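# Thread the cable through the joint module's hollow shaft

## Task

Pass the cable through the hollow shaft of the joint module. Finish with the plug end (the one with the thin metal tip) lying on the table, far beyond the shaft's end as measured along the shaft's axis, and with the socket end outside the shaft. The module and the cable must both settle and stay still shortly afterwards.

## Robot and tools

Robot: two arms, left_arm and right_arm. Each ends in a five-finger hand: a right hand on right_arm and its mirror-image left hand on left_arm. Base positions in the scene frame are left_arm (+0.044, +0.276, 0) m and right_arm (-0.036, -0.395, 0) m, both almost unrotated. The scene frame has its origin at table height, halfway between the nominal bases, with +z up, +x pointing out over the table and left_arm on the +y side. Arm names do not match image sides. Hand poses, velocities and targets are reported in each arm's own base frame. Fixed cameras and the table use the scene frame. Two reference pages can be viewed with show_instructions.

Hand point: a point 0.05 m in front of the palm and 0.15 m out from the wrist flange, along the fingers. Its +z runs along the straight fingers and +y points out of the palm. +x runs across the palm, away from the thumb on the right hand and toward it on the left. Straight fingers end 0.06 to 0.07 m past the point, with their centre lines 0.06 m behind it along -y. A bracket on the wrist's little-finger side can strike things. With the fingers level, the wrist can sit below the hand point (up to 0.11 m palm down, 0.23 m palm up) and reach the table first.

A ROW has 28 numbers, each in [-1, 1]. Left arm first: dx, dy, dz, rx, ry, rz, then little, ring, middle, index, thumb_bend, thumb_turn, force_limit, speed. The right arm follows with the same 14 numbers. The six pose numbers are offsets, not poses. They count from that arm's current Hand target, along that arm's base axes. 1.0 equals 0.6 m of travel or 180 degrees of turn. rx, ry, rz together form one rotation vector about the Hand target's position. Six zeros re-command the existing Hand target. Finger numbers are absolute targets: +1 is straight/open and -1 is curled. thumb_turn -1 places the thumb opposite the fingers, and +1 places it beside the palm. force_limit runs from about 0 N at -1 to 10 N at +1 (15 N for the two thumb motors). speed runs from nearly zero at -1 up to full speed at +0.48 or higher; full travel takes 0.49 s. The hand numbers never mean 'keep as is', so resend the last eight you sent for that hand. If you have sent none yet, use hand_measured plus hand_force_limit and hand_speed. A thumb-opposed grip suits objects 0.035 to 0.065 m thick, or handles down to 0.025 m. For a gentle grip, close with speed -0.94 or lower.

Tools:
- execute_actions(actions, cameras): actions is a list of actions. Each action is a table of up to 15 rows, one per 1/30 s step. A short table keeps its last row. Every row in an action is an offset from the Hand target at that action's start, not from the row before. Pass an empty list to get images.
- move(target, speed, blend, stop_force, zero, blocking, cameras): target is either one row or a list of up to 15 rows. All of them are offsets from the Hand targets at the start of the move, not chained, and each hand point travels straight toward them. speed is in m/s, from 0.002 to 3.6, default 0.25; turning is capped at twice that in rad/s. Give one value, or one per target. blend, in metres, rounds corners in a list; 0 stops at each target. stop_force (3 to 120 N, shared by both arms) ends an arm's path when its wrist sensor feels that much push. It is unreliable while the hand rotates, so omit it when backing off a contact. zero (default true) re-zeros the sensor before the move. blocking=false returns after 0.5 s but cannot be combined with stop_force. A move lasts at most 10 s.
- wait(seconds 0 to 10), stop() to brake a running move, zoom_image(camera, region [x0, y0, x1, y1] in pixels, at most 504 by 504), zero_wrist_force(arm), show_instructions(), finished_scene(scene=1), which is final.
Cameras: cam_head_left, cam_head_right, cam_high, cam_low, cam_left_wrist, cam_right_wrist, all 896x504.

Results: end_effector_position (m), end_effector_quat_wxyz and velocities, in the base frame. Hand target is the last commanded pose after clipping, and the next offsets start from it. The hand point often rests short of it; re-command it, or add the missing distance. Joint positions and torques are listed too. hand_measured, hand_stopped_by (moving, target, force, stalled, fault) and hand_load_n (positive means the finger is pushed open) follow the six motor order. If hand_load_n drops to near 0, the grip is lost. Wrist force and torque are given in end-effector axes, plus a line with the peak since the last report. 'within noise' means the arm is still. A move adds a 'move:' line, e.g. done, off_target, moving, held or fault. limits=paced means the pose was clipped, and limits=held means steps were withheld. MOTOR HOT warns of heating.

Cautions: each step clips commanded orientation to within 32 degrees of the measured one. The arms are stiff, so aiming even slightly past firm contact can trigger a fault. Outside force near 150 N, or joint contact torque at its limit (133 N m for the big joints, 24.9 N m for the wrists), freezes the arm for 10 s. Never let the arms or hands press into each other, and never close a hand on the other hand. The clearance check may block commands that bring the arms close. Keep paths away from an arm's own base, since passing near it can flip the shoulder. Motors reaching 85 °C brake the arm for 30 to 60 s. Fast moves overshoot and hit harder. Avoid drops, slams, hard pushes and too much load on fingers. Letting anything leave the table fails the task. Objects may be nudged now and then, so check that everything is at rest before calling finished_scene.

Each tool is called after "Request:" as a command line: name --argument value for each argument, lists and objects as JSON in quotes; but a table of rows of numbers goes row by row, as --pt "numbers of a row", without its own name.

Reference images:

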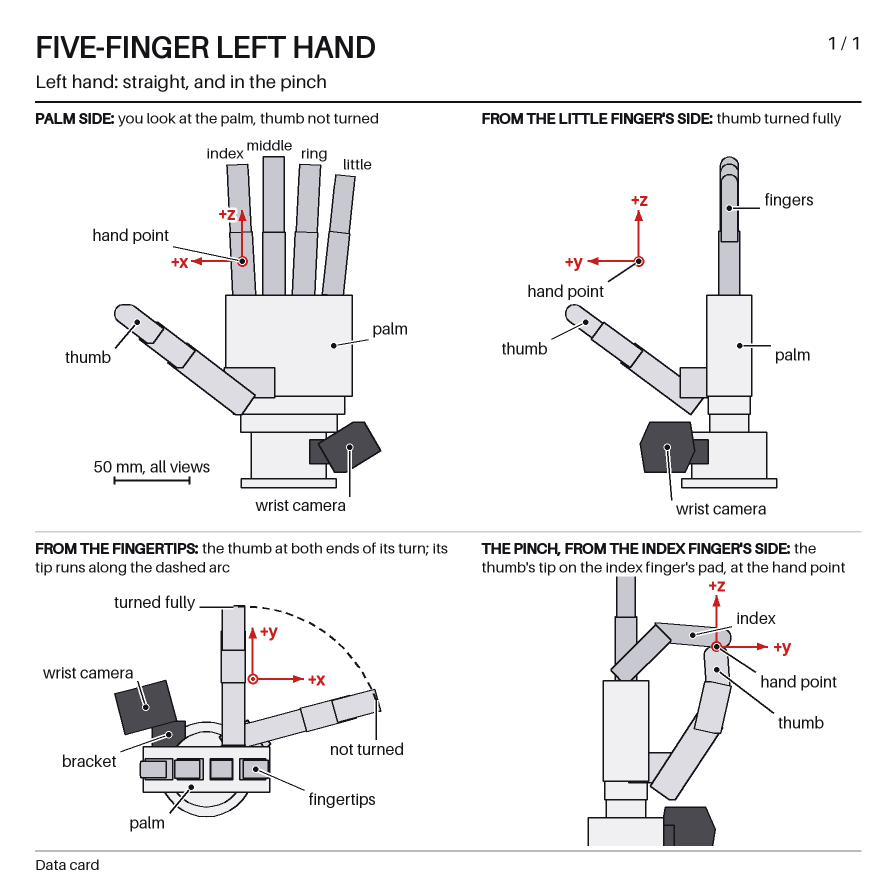

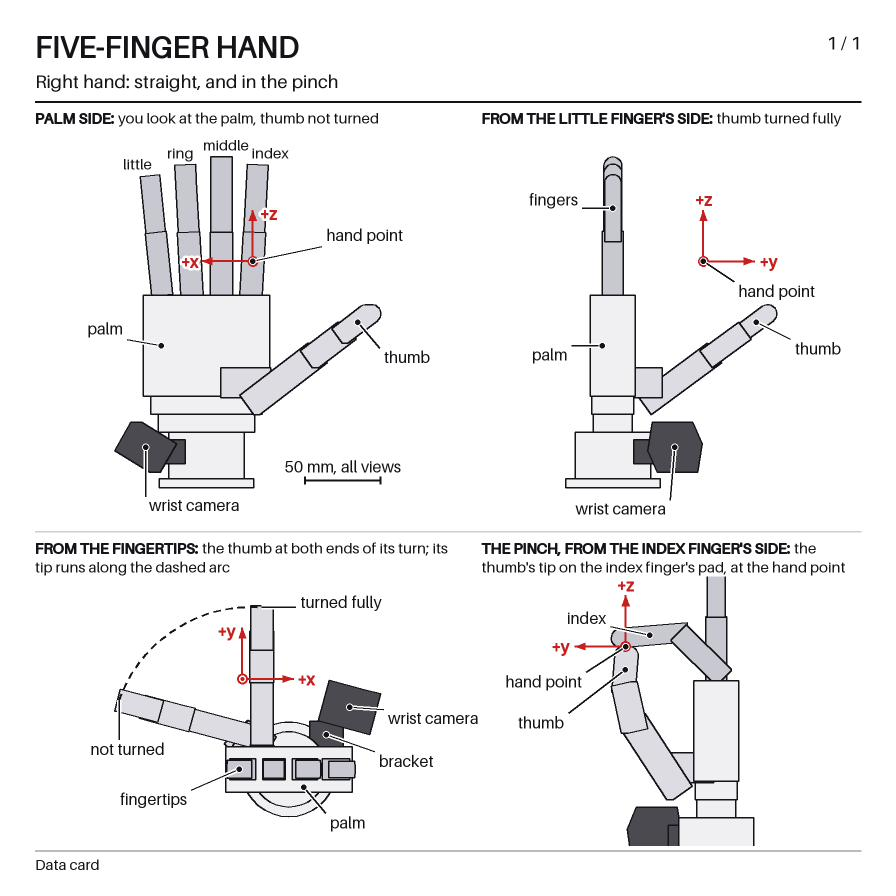

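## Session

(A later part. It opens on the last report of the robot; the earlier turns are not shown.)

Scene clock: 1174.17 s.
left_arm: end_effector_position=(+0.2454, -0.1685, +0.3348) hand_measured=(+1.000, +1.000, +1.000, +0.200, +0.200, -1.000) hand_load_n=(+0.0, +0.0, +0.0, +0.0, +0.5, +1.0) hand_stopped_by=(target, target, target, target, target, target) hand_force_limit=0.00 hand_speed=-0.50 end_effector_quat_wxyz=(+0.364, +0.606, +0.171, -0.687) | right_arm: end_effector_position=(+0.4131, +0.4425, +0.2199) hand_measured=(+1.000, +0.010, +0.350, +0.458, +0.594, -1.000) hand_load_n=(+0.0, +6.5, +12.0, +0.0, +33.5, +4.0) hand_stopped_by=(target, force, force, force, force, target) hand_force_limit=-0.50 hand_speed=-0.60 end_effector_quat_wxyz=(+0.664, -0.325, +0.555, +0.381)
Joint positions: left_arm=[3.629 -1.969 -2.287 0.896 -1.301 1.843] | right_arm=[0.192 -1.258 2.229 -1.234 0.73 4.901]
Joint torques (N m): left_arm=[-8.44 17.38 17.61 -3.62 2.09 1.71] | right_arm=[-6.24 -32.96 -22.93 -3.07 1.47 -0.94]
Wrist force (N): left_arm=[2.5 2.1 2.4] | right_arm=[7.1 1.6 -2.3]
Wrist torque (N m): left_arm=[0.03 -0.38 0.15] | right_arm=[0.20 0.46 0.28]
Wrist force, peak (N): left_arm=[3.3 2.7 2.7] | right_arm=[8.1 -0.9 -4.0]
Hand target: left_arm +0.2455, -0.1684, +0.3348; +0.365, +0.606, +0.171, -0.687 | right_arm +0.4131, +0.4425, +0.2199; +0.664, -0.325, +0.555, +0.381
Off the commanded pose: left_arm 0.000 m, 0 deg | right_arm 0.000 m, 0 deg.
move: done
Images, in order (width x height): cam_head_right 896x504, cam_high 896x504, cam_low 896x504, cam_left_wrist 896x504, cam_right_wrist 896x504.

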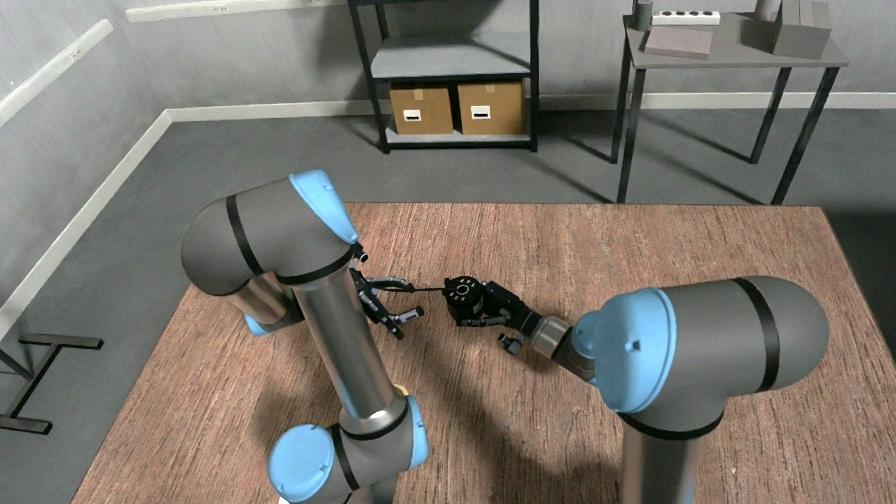

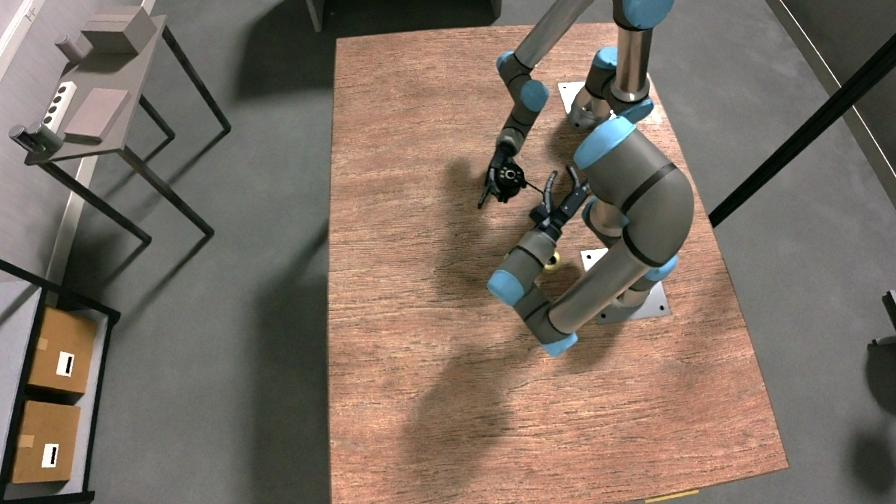

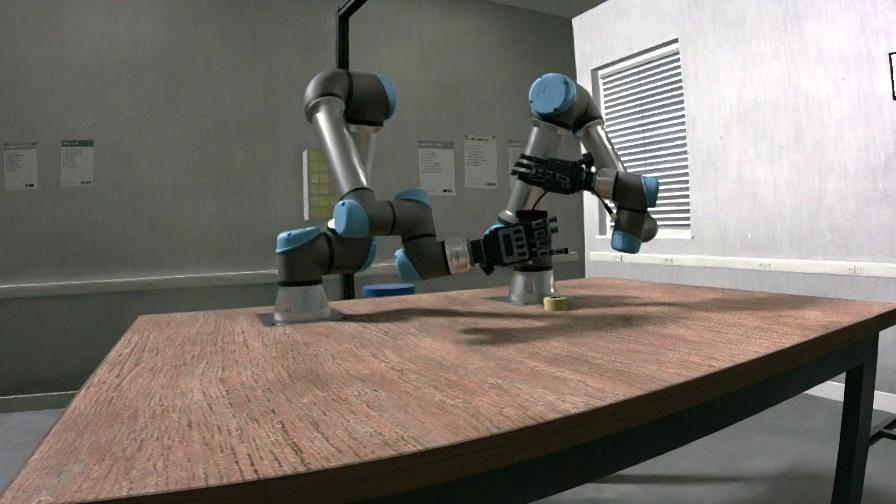

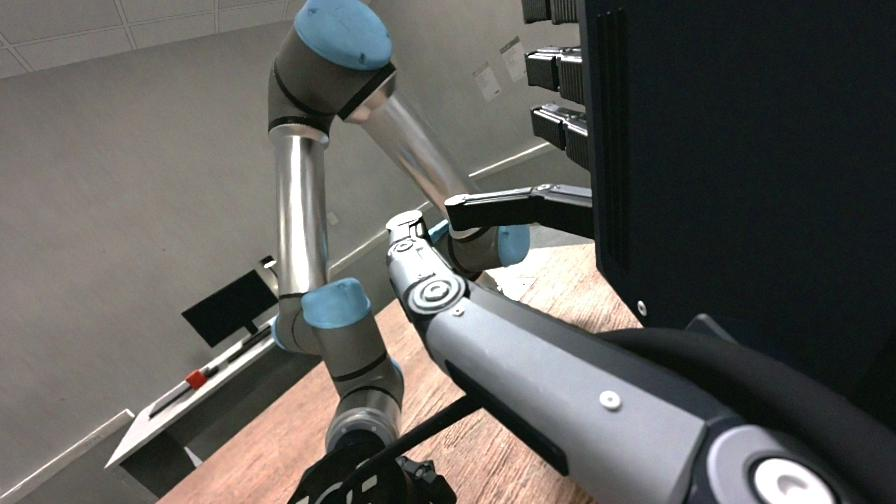

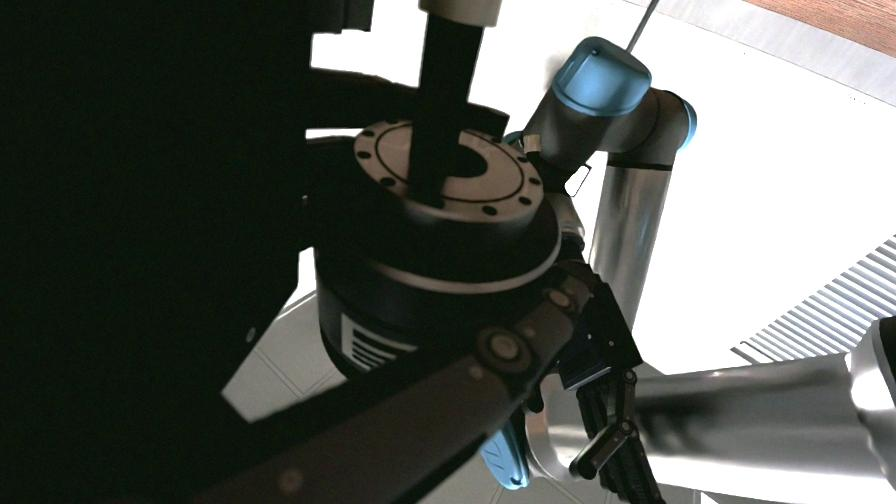

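Request:
move --pt "0.023 -0.023 0.0 0 0 0 1 1 1 0.2 0.2 -1 0 -0.5 0 0 0 0 0 0 1 -0.9 -0.6 -0.55 -0.2 -1 -0.5 -0.6" --pt "0.023 -0.023 -0.12 0 0 0 1 1 1 0.2 0.2 -1 0 -0.5 0 0 0 0 0 0 1 -0.9 -0.6 -0.55 -0.2 -1 -0.5 -0.6" --speed 0.06 --cameras '["cam_left_wrist","cam_low","cam_right_wrist","cam_head_right"]'

Request:
zoom_image --camera "cam_head_right" --region '[340, 180, 540, 380]'

Request:
zoom_image --camera "cam_low" --region '[450, 110, 650, 310]'

Scene clock: 1193.23 s.
left_arm: end_effector_position=(+0.2593, -0.1822, +0.2628) hand_measured=(+1.000, +1.000, +1.000, +0.200, +0.200, -1.000) hand_load_n=(+0.0, +0.0, +0.0, +0.0, +0.0, -0.5) hand_stopped_by=(target, target, target, target, target, target) hand_force_limit=0.00 hand_speed=-0.50 end_effector_quat_wxyz=(+0.365, +0.606, +0.171, -0.687) | right_arm: end_effector_position=(+0.4131, +0.4425, +0.2199) hand_measured=(+1.000, +0.010, +0.350, +0.458, +0.594, -1.000) hand_load_n=(+0.0, +7.0, +12.0, +0.0, +33.5, +3.0) hand_stopped_by=(target, force, force, force, force, target) hand_force_limit=-0.50 hand_speed=-0.60 end_effector_quat_wxyz=(+0.664, -0.325, +0.555, +0.381)
Joint positions: left_arm=[3.578 -2.19 -2.255 1.082 -1.252 1.855] | right_arm=[0.192 -1.258 2.229 -1.234 0.73 4.901]
Joint torques (N m): left_arm=[6.97 37.59 5.47 -3.46 -2.6 -1.31] | right_arm=[-6.73 -34.97 -21.03 -3.16 1.43 -0.6]
Wrist force (N): left_arm=[0.2 -0.1 2.0] | right_arm=[8.1 -1.1 -4.1]
Wrist torque (N m): left_arm=[-0.11 -0.28 0.10] | right_arm=[0.17 0.42 0.34]
Wrist force, peak (N): left_arm=[2.6 2.4 2.7] | right_arm=[8.5 -1.3 -4.3]
Hand target: left_arm +0.2593, -0.1822, +0.2628; +0.365, +0.606, +0.171, -0.687 | right_arm +0.4131, +0.4425, +0.2199; +0.664, -0.325, +0.555, +0.381
Off the commanded pose: left_arm 0.000 m, 0 deg | right_arm 0.000 m, 0 deg.
move: done
Images, in order (width x height): cam_head_right 896x504, cam_low 896x504, cam_left_wrist 896x504, cam_right_wrist 896x504.

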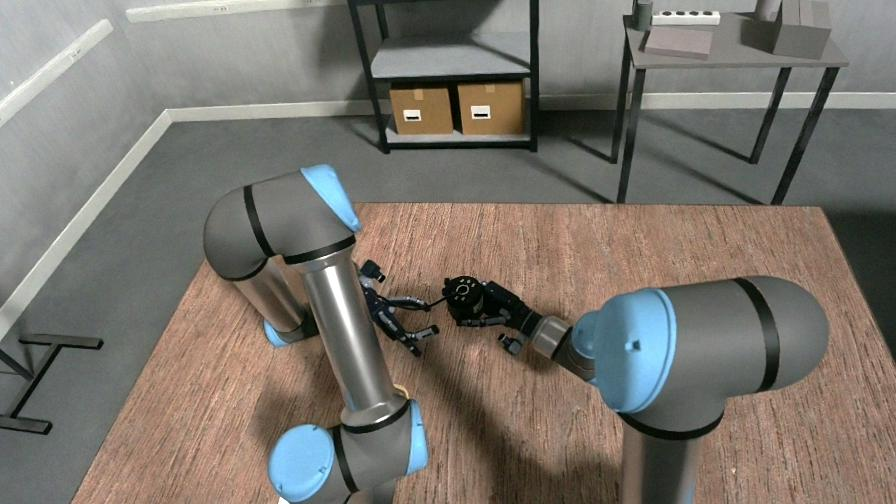

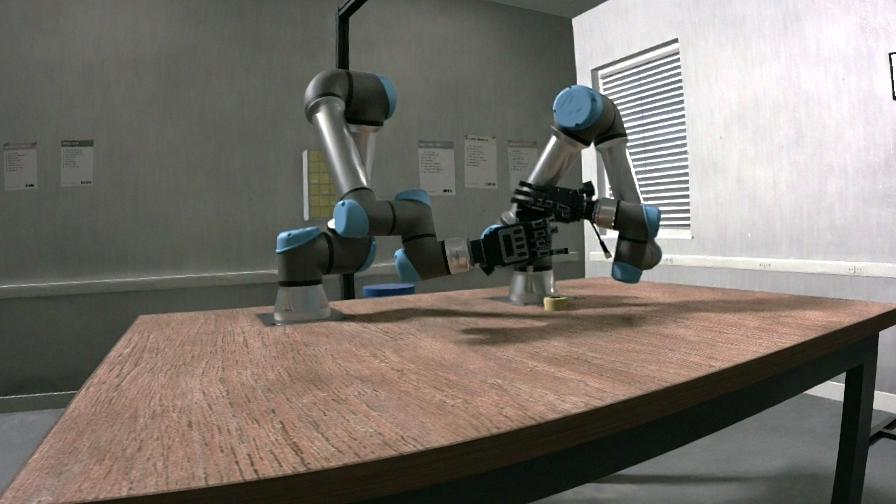

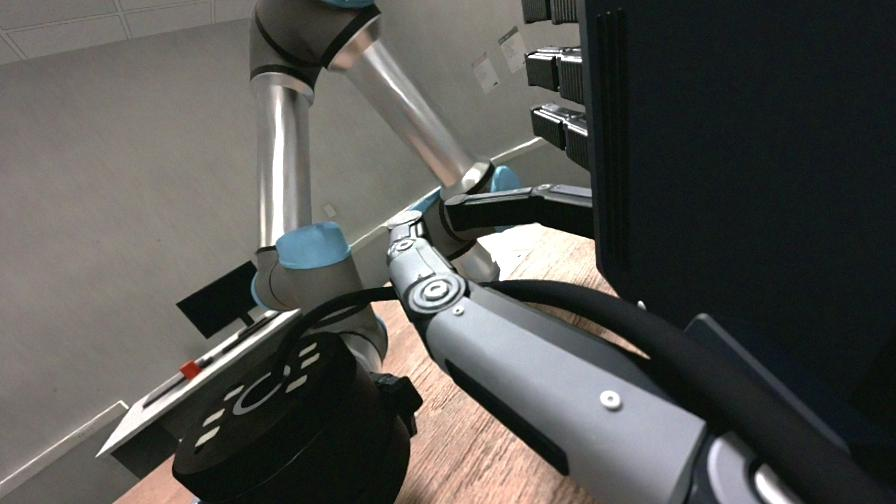

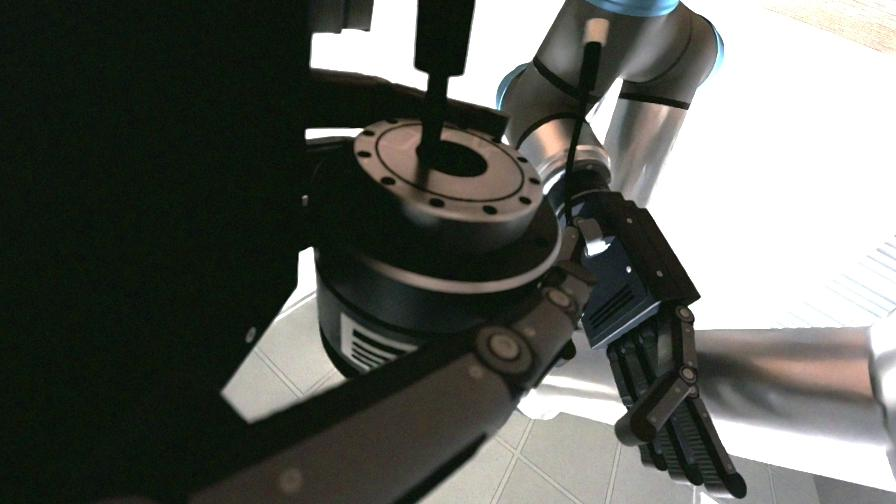

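Scaled by 2.520 from the camera's 896x504 image, which has a finer 1280x720 frame.

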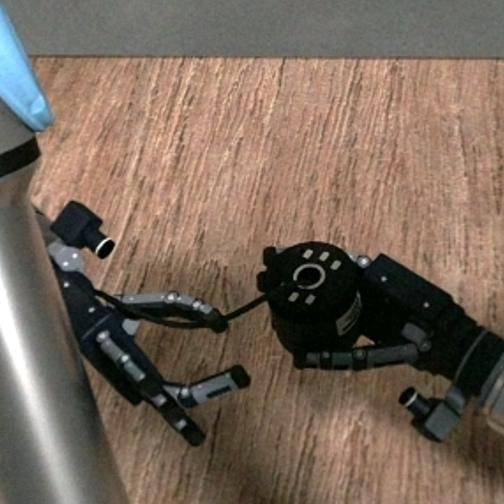

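Scaled by 2.520 from the camera's 896x504 image, which has a finer 1280x720 frame.

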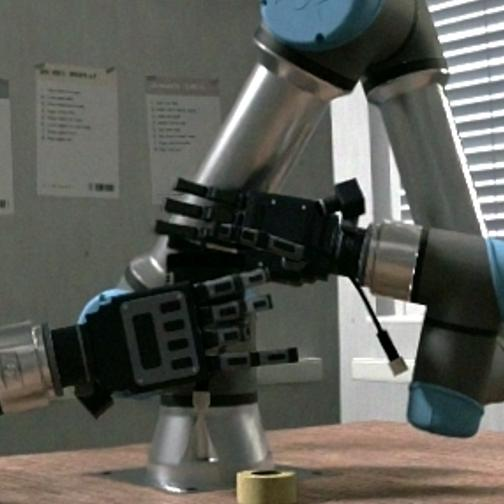

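Request:
move --pt "0.0 0.0 -0.14 0 0 0 1 1 1 0.2 0.2 -1 0 -0.5 0 0 0 0 0 0 1 -0.9 -0.6 -0.55 -0.2 -1 -0.5 -0.6" --speed 0.06 --stop_force 10 --cameras '["cam_left_wrist","cam_low","cam_right_wrist","cam_head_right"]'

Request:
zoom_image --camera "cam_head_right" --region '[340, 180, 540, 380]'

Request:
zoom_image --camera "cam_low" --region '[450, 110, 650, 310]'

Scene clock: 1200.67 s.
left_arm: end_effector_position=(+0.2593, -0.1822, +0.1946) hand_measured=(+1.000, +1.000, +1.000, +0.200, +0.200, -1.000) hand_load_n=(+0.0, +0.0, +0.0, +0.0, +0.0, -1.5) hand_stopped_by=(target, target, target, target, target, target) hand_force_limit=0.00 hand_speed=-0.50 end_effector_quat_wxyz=(+0.365, +0.605, +0.171, -0.687) | right_arm: end_effector_position=(+0.4131, +0.4425, +0.2199) hand_measured=(+1.000, +0.010, +0.350, +0.458, +0.594, -1.000) hand_load_n=(+0.0, +7.0, +12.0, +0.0, +33.5, +2.5) hand_stopped_by=(target, force, force, force, force, target) hand_force_limit=-0.50 hand_speed=-0.60 end_effector_quat_wxyz=(+0.664, -0.325, +0.555, +0.381)
Joint positions: left_arm=[3.578 -2.391 -2.22 1.248 -1.252 1.855] | right_arm=[0.192 -1.258 2.229 -1.234 0.73 4.901]
Joint torques (N m): left_arm=[-0.24 28.88 1.15 -0.81 -0.18 -0.01] | right_arm=[-5.3 -34.04 -22.9 -2.73 1.53 -0.83]
Wrist force (N): left_arm=[-0.2 0.6 2.8] | right_arm=[8.9 -0.6 -4.0]
Wrist torque (N m): left_arm=[-0.15 -0.31 0.13] | right_arm=[0.17 0.47 0.27]
Wrist force, peak (N): left_arm=[-0.5 1.4 3.7] | right_arm=[10.5 0.3 -3.6]
Hand target: left_arm +0.2593, -0.1822, +0.1946; +0.365, +0.605, +0.171, -0.687 (not the last commanded pose) | right_arm +0.4131, +0.4425, +0.2199; +0.664, -0.325, +0.555, +0.381
Off the commanded pose: left_arm 0.016 m, 0 deg | right_arm 0.000 m, 0 deg.
FORCE FAULT: contact force on the left arm reached its limit, and that arm stopped. The contact can be on any part of that arm, not only on its tool. That arm's remaining commands of this call were not run. That arm is still stopped at the end of this call. That arm stays stopped for about 10 more seconds. Until then a move that you send moves the other arm only, and its call returns only when the move has ended. Once the stop has ended, the next robot result says so. If the stop ends while you think or write, that arm runs what you send next, counted from a new Hand target: where the arm stands when the stop ends. While its stop runs, that arm, its gripper or tool too, takes no new command. Until it ends, the stop uses up actions while you think or wait. An arm that is not stopped still takes commands.
move: fault (left_arm)
Images, in order (width x height): cam_head_right 896x504, cam_low 896x504, cam_left_wrist 896x504, cam_right_wrist 896x504.

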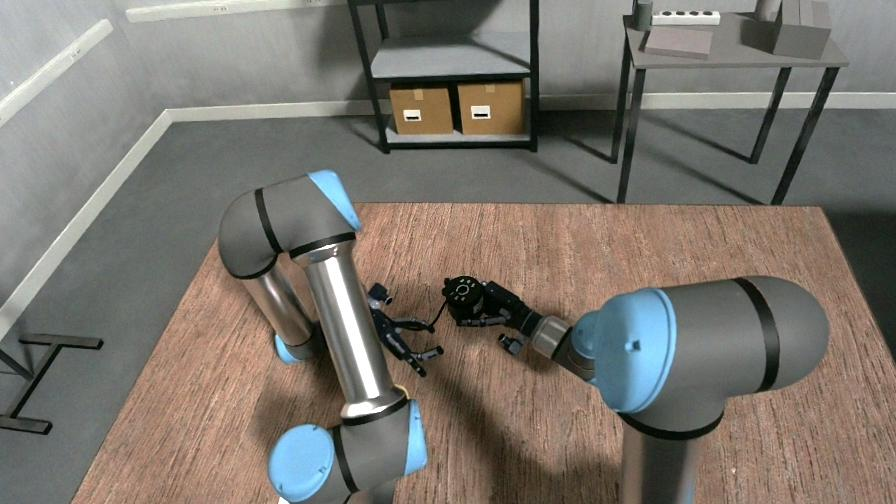

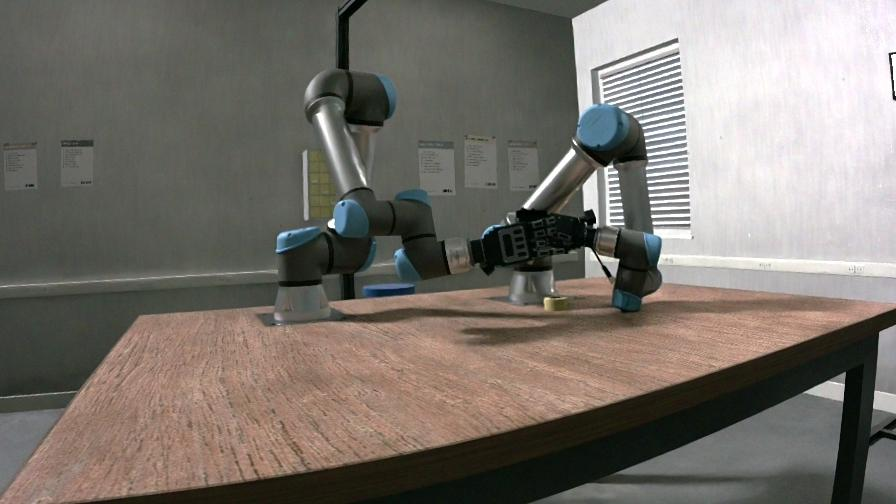

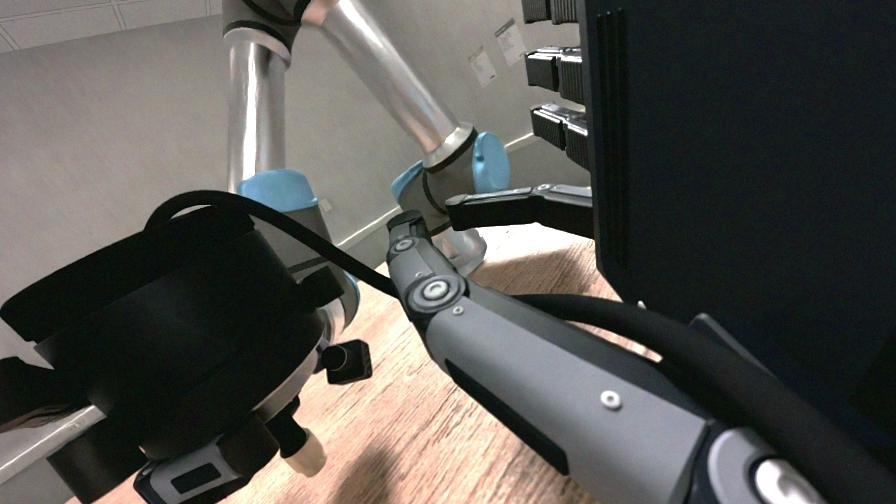

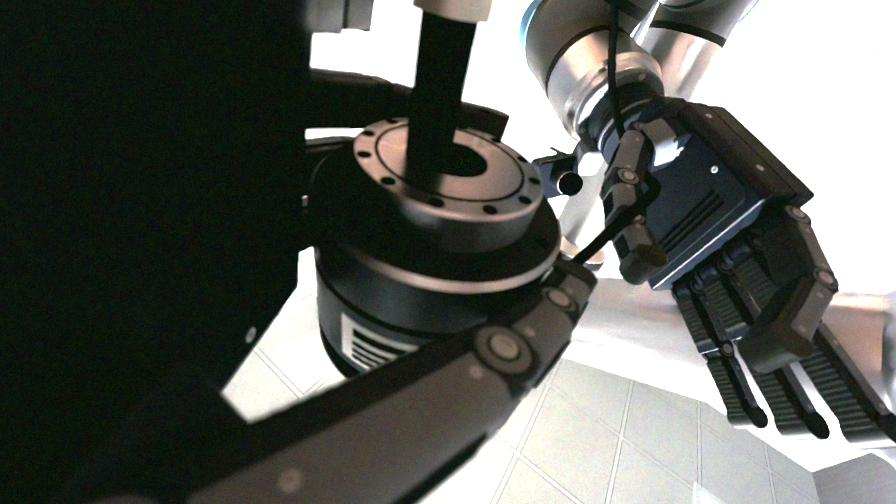

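Scaled by 2.520 from the camera's 896x504 image, which has a finer 1280x720 frame.

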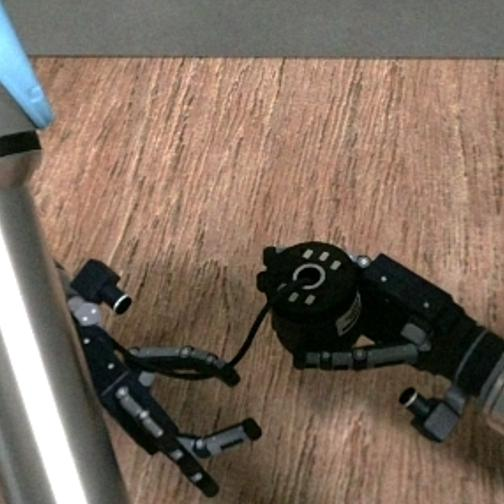

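Scaled by 2.520 from the camera's 896x504 image, which has a finer 1280x720 frame.

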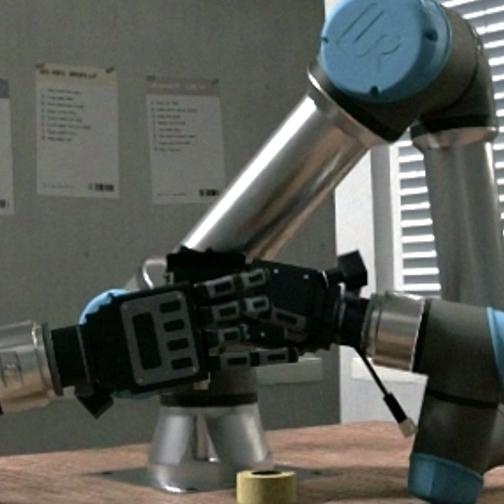

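Request:
move --pt "0.0 0.0 0.03 0 0 0 1 1 1 0.2 0.2 -1 0 -0.5 0 0 0 0 0 0 1 -0.9 -0.6 -0.55 -0.2 -1 -0.5 -0.6" --pt "0.0 0.0 0.03 0 0 0 1 1 1 0.9 0.9 1 0 -0.3 0 0 0 0 0 0 1 -0.9 -0.6 -0.55 -0.2 -1 -0.5 -0.6" --speed 0.06 --cameras '["cam_left_wrist","cam_low","cam_right_wrist","cam_head_right"]'

Request:
zoom_image --camera "cam_head_right" --region '[340, 180, 540, 380]'

Request:
zoom_image --camera "cam_low" --region '[450, 110, 650, 310]'

Scene clock: 1210.97 s.
left_arm: end_effector_position=(+0.2593, -0.1822, +0.1946) hand_measured=(+1.000, +1.000, +1.000, +0.200, +0.200, -1.000) hand_load_n=(+0.0, +0.0, +0.0, +0.0, +0.0, -1.5) hand_stopped_by=(target, target, target, target, target, target) hand_force_limit=0.00 hand_speed=-0.50 end_effector_quat_wxyz=(+0.365, +0.605, +0.171, -0.687) | right_arm: end_effector_position=(+0.4131, +0.4425, +0.2199) hand_measured=(+1.000, +0.010, +0.350, +0.458, +0.594, -1.000) hand_load_n=(+0.0, +7.0, +12.0, +0.0, +33.5, +2.5) hand_stopped_by=(target, force, force, force, force, target) hand_force_limit=-0.50 hand_speed=-0.60 end_effector_quat_wxyz=(+0.664, -0.325, +0.555, +0.381)
Joint positions: left_arm=[3.578 -2.391 -2.22 1.248 -1.252 1.855] | right_arm=[0.192 -1.258 2.229 -1.234 0.73 4.901]
Joint torques (N m): left_arm=[-0.4 30.58 1.47 -0.84 -0.23 -0.29] | right_arm=[-4.95 -33.25 -20.46 -3.11 1.39 -0.52]
Wrist force (N): left_arm=[0.2 0.5 2.7] | right_arm=[9.3 -0.3 -4.1]
Wrist torque (N m): left_arm=[-0.17 -0.38 0.15] | right_arm=[0.21 0.40 0.30]
Wrist force, peak (N): left_arm=[0.1 0.5 3.1] | right_arm=[9.7 -0.9 -3.9]
Hand target: left_arm +0.2593, -0.1822, +0.1946; +0.365, +0.605, +0.171, -0.687 (not the last commanded pose) | right_arm +0.4131, +0.4425, +0.2199; +0.664, -0.325, +0.555, +0.381
Off the commanded pose: right_arm 0.000 m, 0 deg.
FORCE FAULT, CONTINUED: the left arm's stop, for the force fault that an earlier result reported, is over. The rest of the stop counts as 18 of the actions that you can send in this scene. That arm was still stopped when this call began, so it ran no command of this call. That arm's target is now where it stood when the stop ended, not its last command. That arm accepts commands again.
move: done (right_arm), not run (left_arm; its earlier fault stop)
Images, in order (width x height): cam_head_right 896x504, cam_low 896x504, cam_left_wrist 896x504, cam_right_wrist 896x504.

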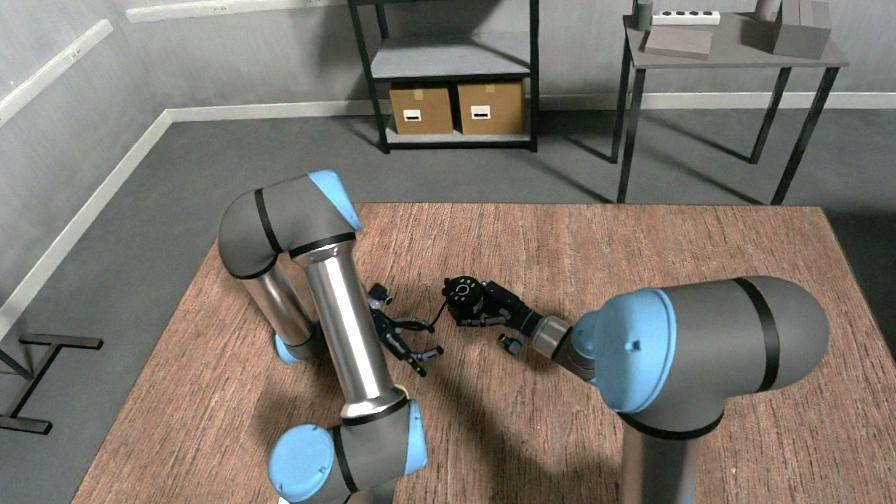

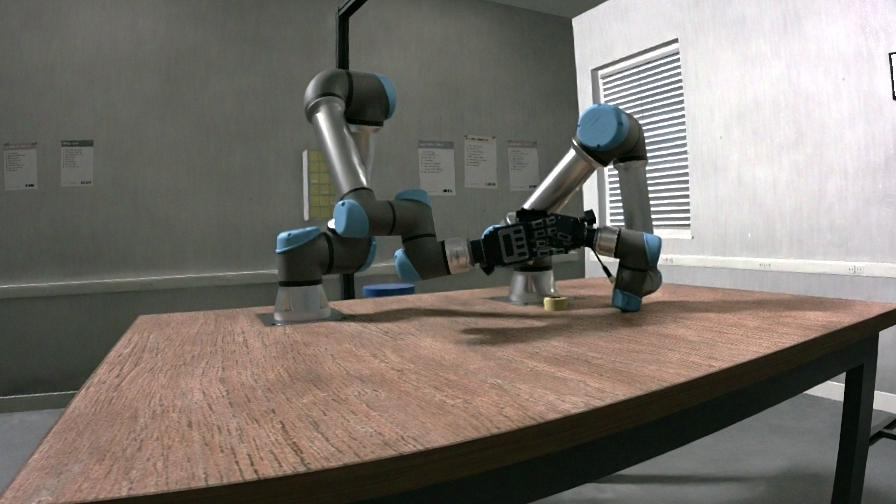

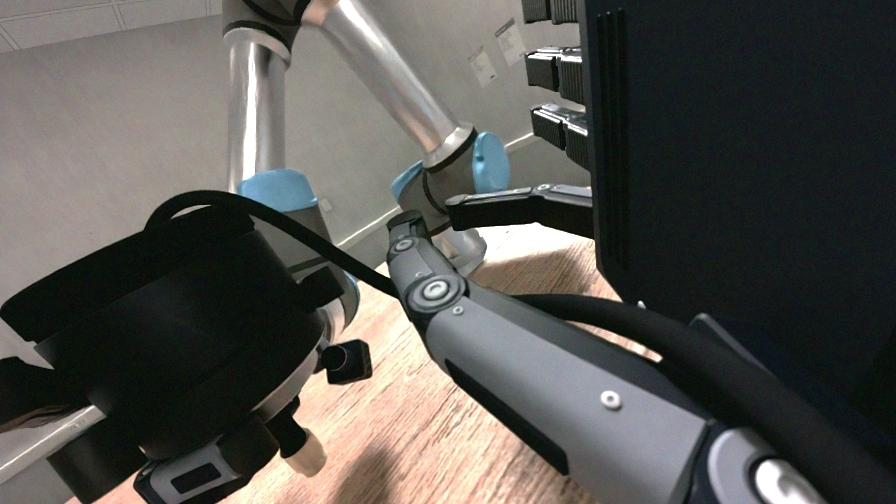

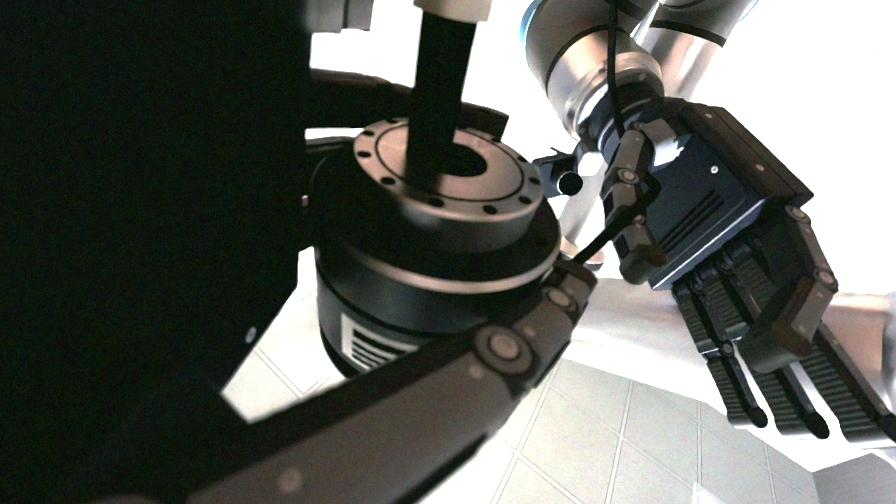

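Scaled by 2.520 from the camera's 896x504 image, which has a finer 1280x720 frame.

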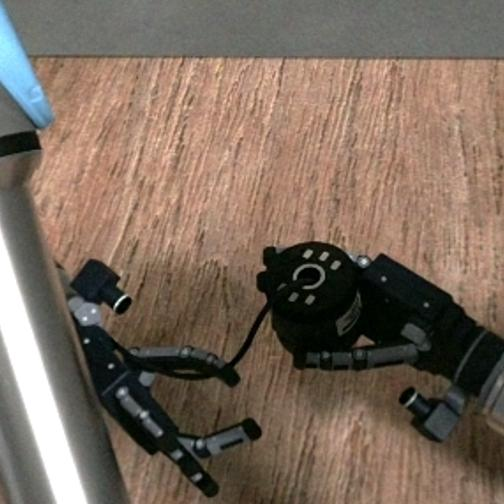

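Scaled by 2.520 from the camera's 896x504 image, which has a finer 1280x720 frame.

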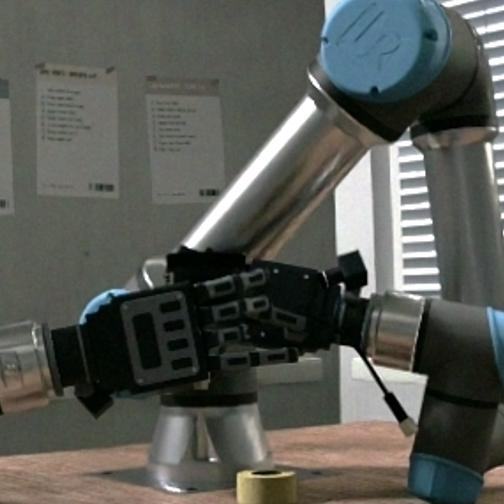

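Request:
move --pt "0.0 0.0 0.04 0 0 0 1 1 1 0.2 0.2 -1 0 -0.5 0 0 0 0 0 0 1 -0.9 -0.6 -0.55 -0.2 -1 -0.5 -0.6" --pt "0.0 0.0 0.04 0 0 0 1 1 1 0.9 0.9 1 0 -0.3 0 0 0 0 0 0 1 -0.9 -0.6 -0.55 -0.2 -1 -0.5 -0.6" --speed 0.06 --cameras '["cam_left_wrist","cam_low","cam_right_wrist","cam_head_right"]'

Request:
zoom_image --camera "cam_head_right" --region '[340, 180, 540, 380]'

Request:
zoom_image --camera "cam_low" --region '[450, 110, 650, 310]'

Scene clock: 1220.33 s.
left_arm: end_effector_position=(+0.2593, -0.1822, +0.2186) hand_measured=(+1.000, +1.000, +1.000, +0.900, +0.898, +1.000) hand_load_n=(+0.0, +0.0, +0.0, +0.0, -1.0, -2.5) hand_stopped_by=(target, target, target, target, target, target) hand_force_limit=0.00 hand_speed=-0.30 end_effector_quat_wxyz=(+0.365, +0.605, +0.171, -0.687) | right_arm: end_effector_position=(+0.4131, +0.4425, +0.2199) hand_measured=(+1.000, +0.010, +0.350, +0.458, +0.594, -1.000) hand_load_n=(+0.0, +7.0, +12.5, +0.0, +34.0, +2.0) hand_stopped_by=(target, force, force, force, force, target) hand_force_limit=-0.50 hand_speed=-0.60 end_effector_quat_wxyz=(+0.664, -0.325, +0.555, +0.381)
Joint positions: left_arm=[3.578 -2.321 -2.236 1.193 -1.252 1.855] | right_arm=[0.192 -1.258 2.229 -1.234 0.73 4.901]
Joint torques (N m): left_arm=[4.49 23.15 12.12 0.94 -1.14 0.97] | right_arm=[-4.72 -32.61 -20.98 -3.01 1.25 -0.55]
Wrist force (N): left_arm=[-0.8 1.6 3.7] | right_arm=[10.4 -0.1 -3.3]
Wrist torque (N m): left_arm=[0.02 -0.30 0.15] | right_arm=[0.22 0.44 0.24]
Wrist force, peak (N): left_arm=[-3.2 0.7 5.6] | right_arm=[13.2 -2.2 -2.4]
Hand target: left_arm +0.2593, -0.1822, +0.2186; +0.365, +0.605, +0.171, -0.687 | right_arm +0.4131, +0.4425, +0.2199; +0.664, -0.325, +0.555, +0.381
Off the commanded pose: left_arm 0.000 m, 0 deg | right_arm 0.000 m, 0 deg.
move: done
Images, in order (width x height): cam_head_right 896x504, cam_low 896x504, cam_left_wrist 896x504, cam_right_wrist 896x504.

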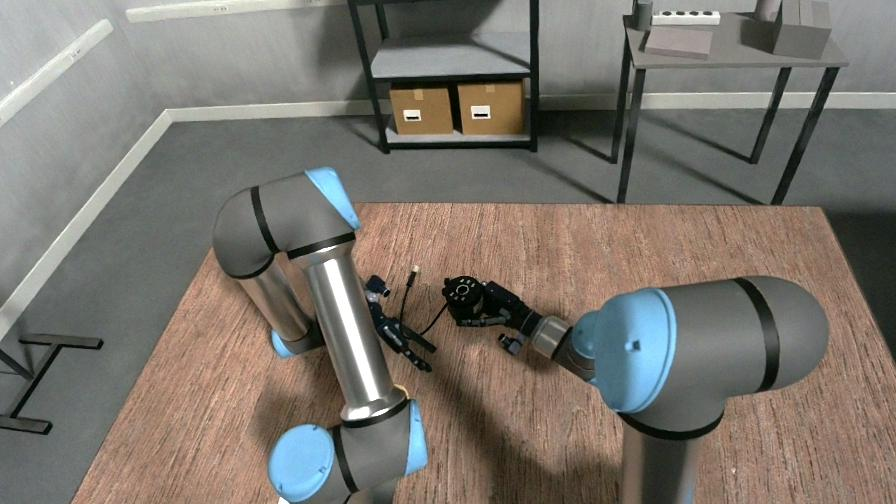

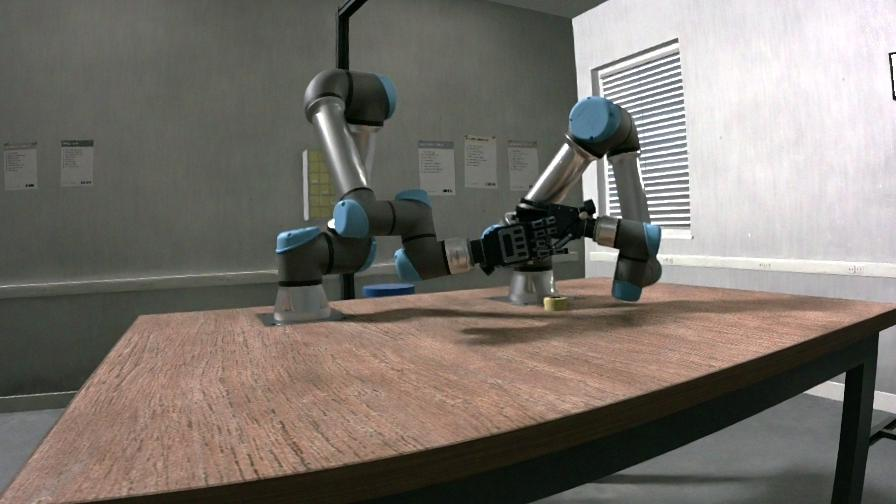

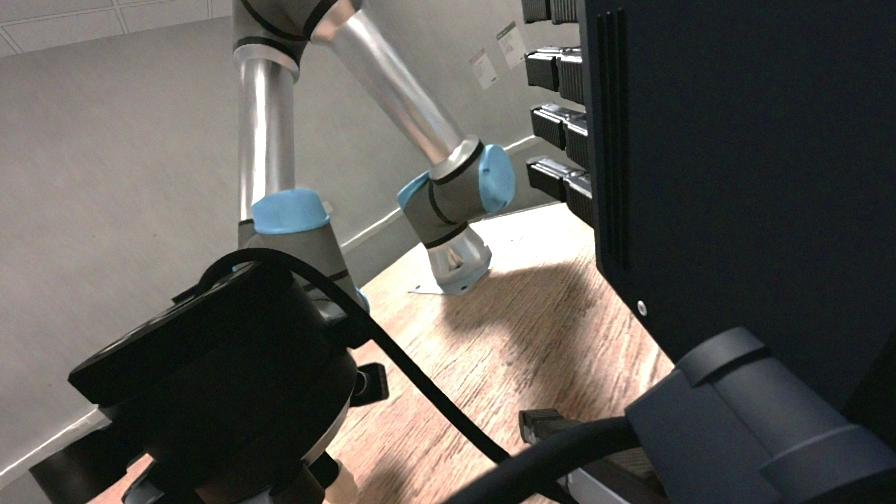

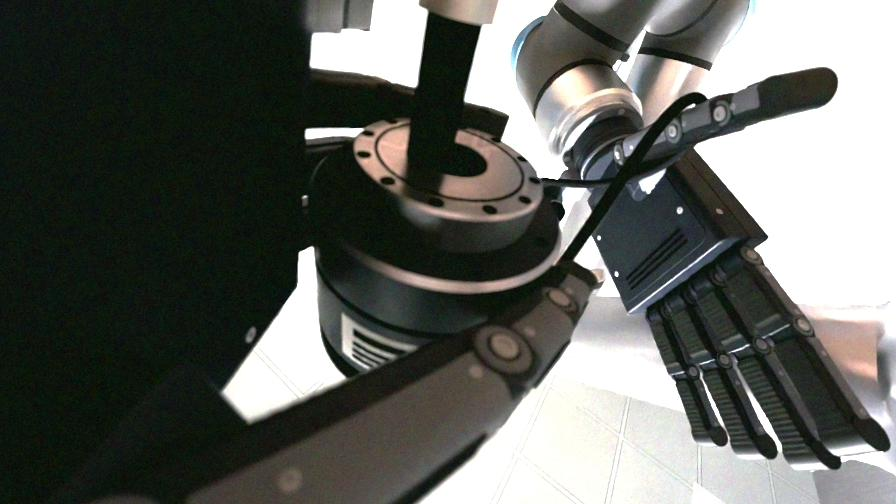

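Scaled by 2.520 from the camera's 896x504 image, which has a finer 1280x720 frame.

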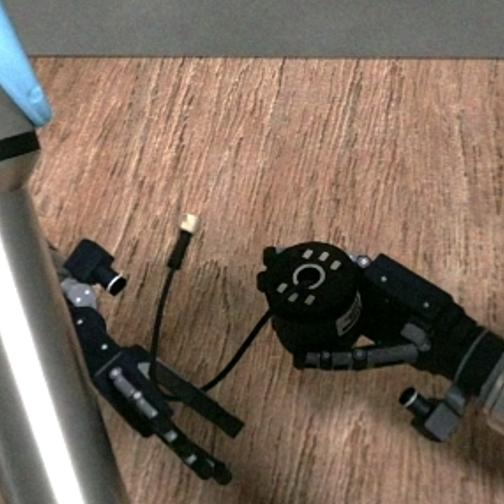

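Scaled by 2.520 from the camera's 896x504 image, which has a finer 1280x720 frame.

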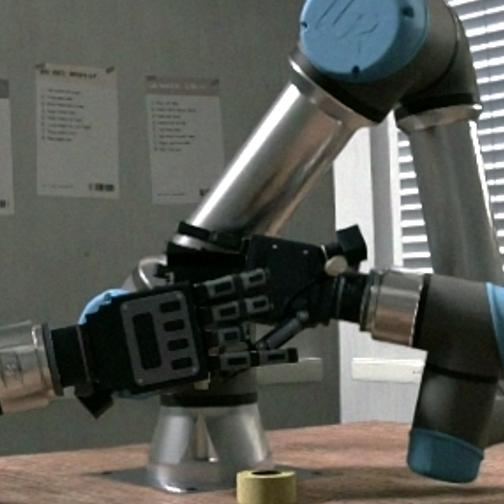

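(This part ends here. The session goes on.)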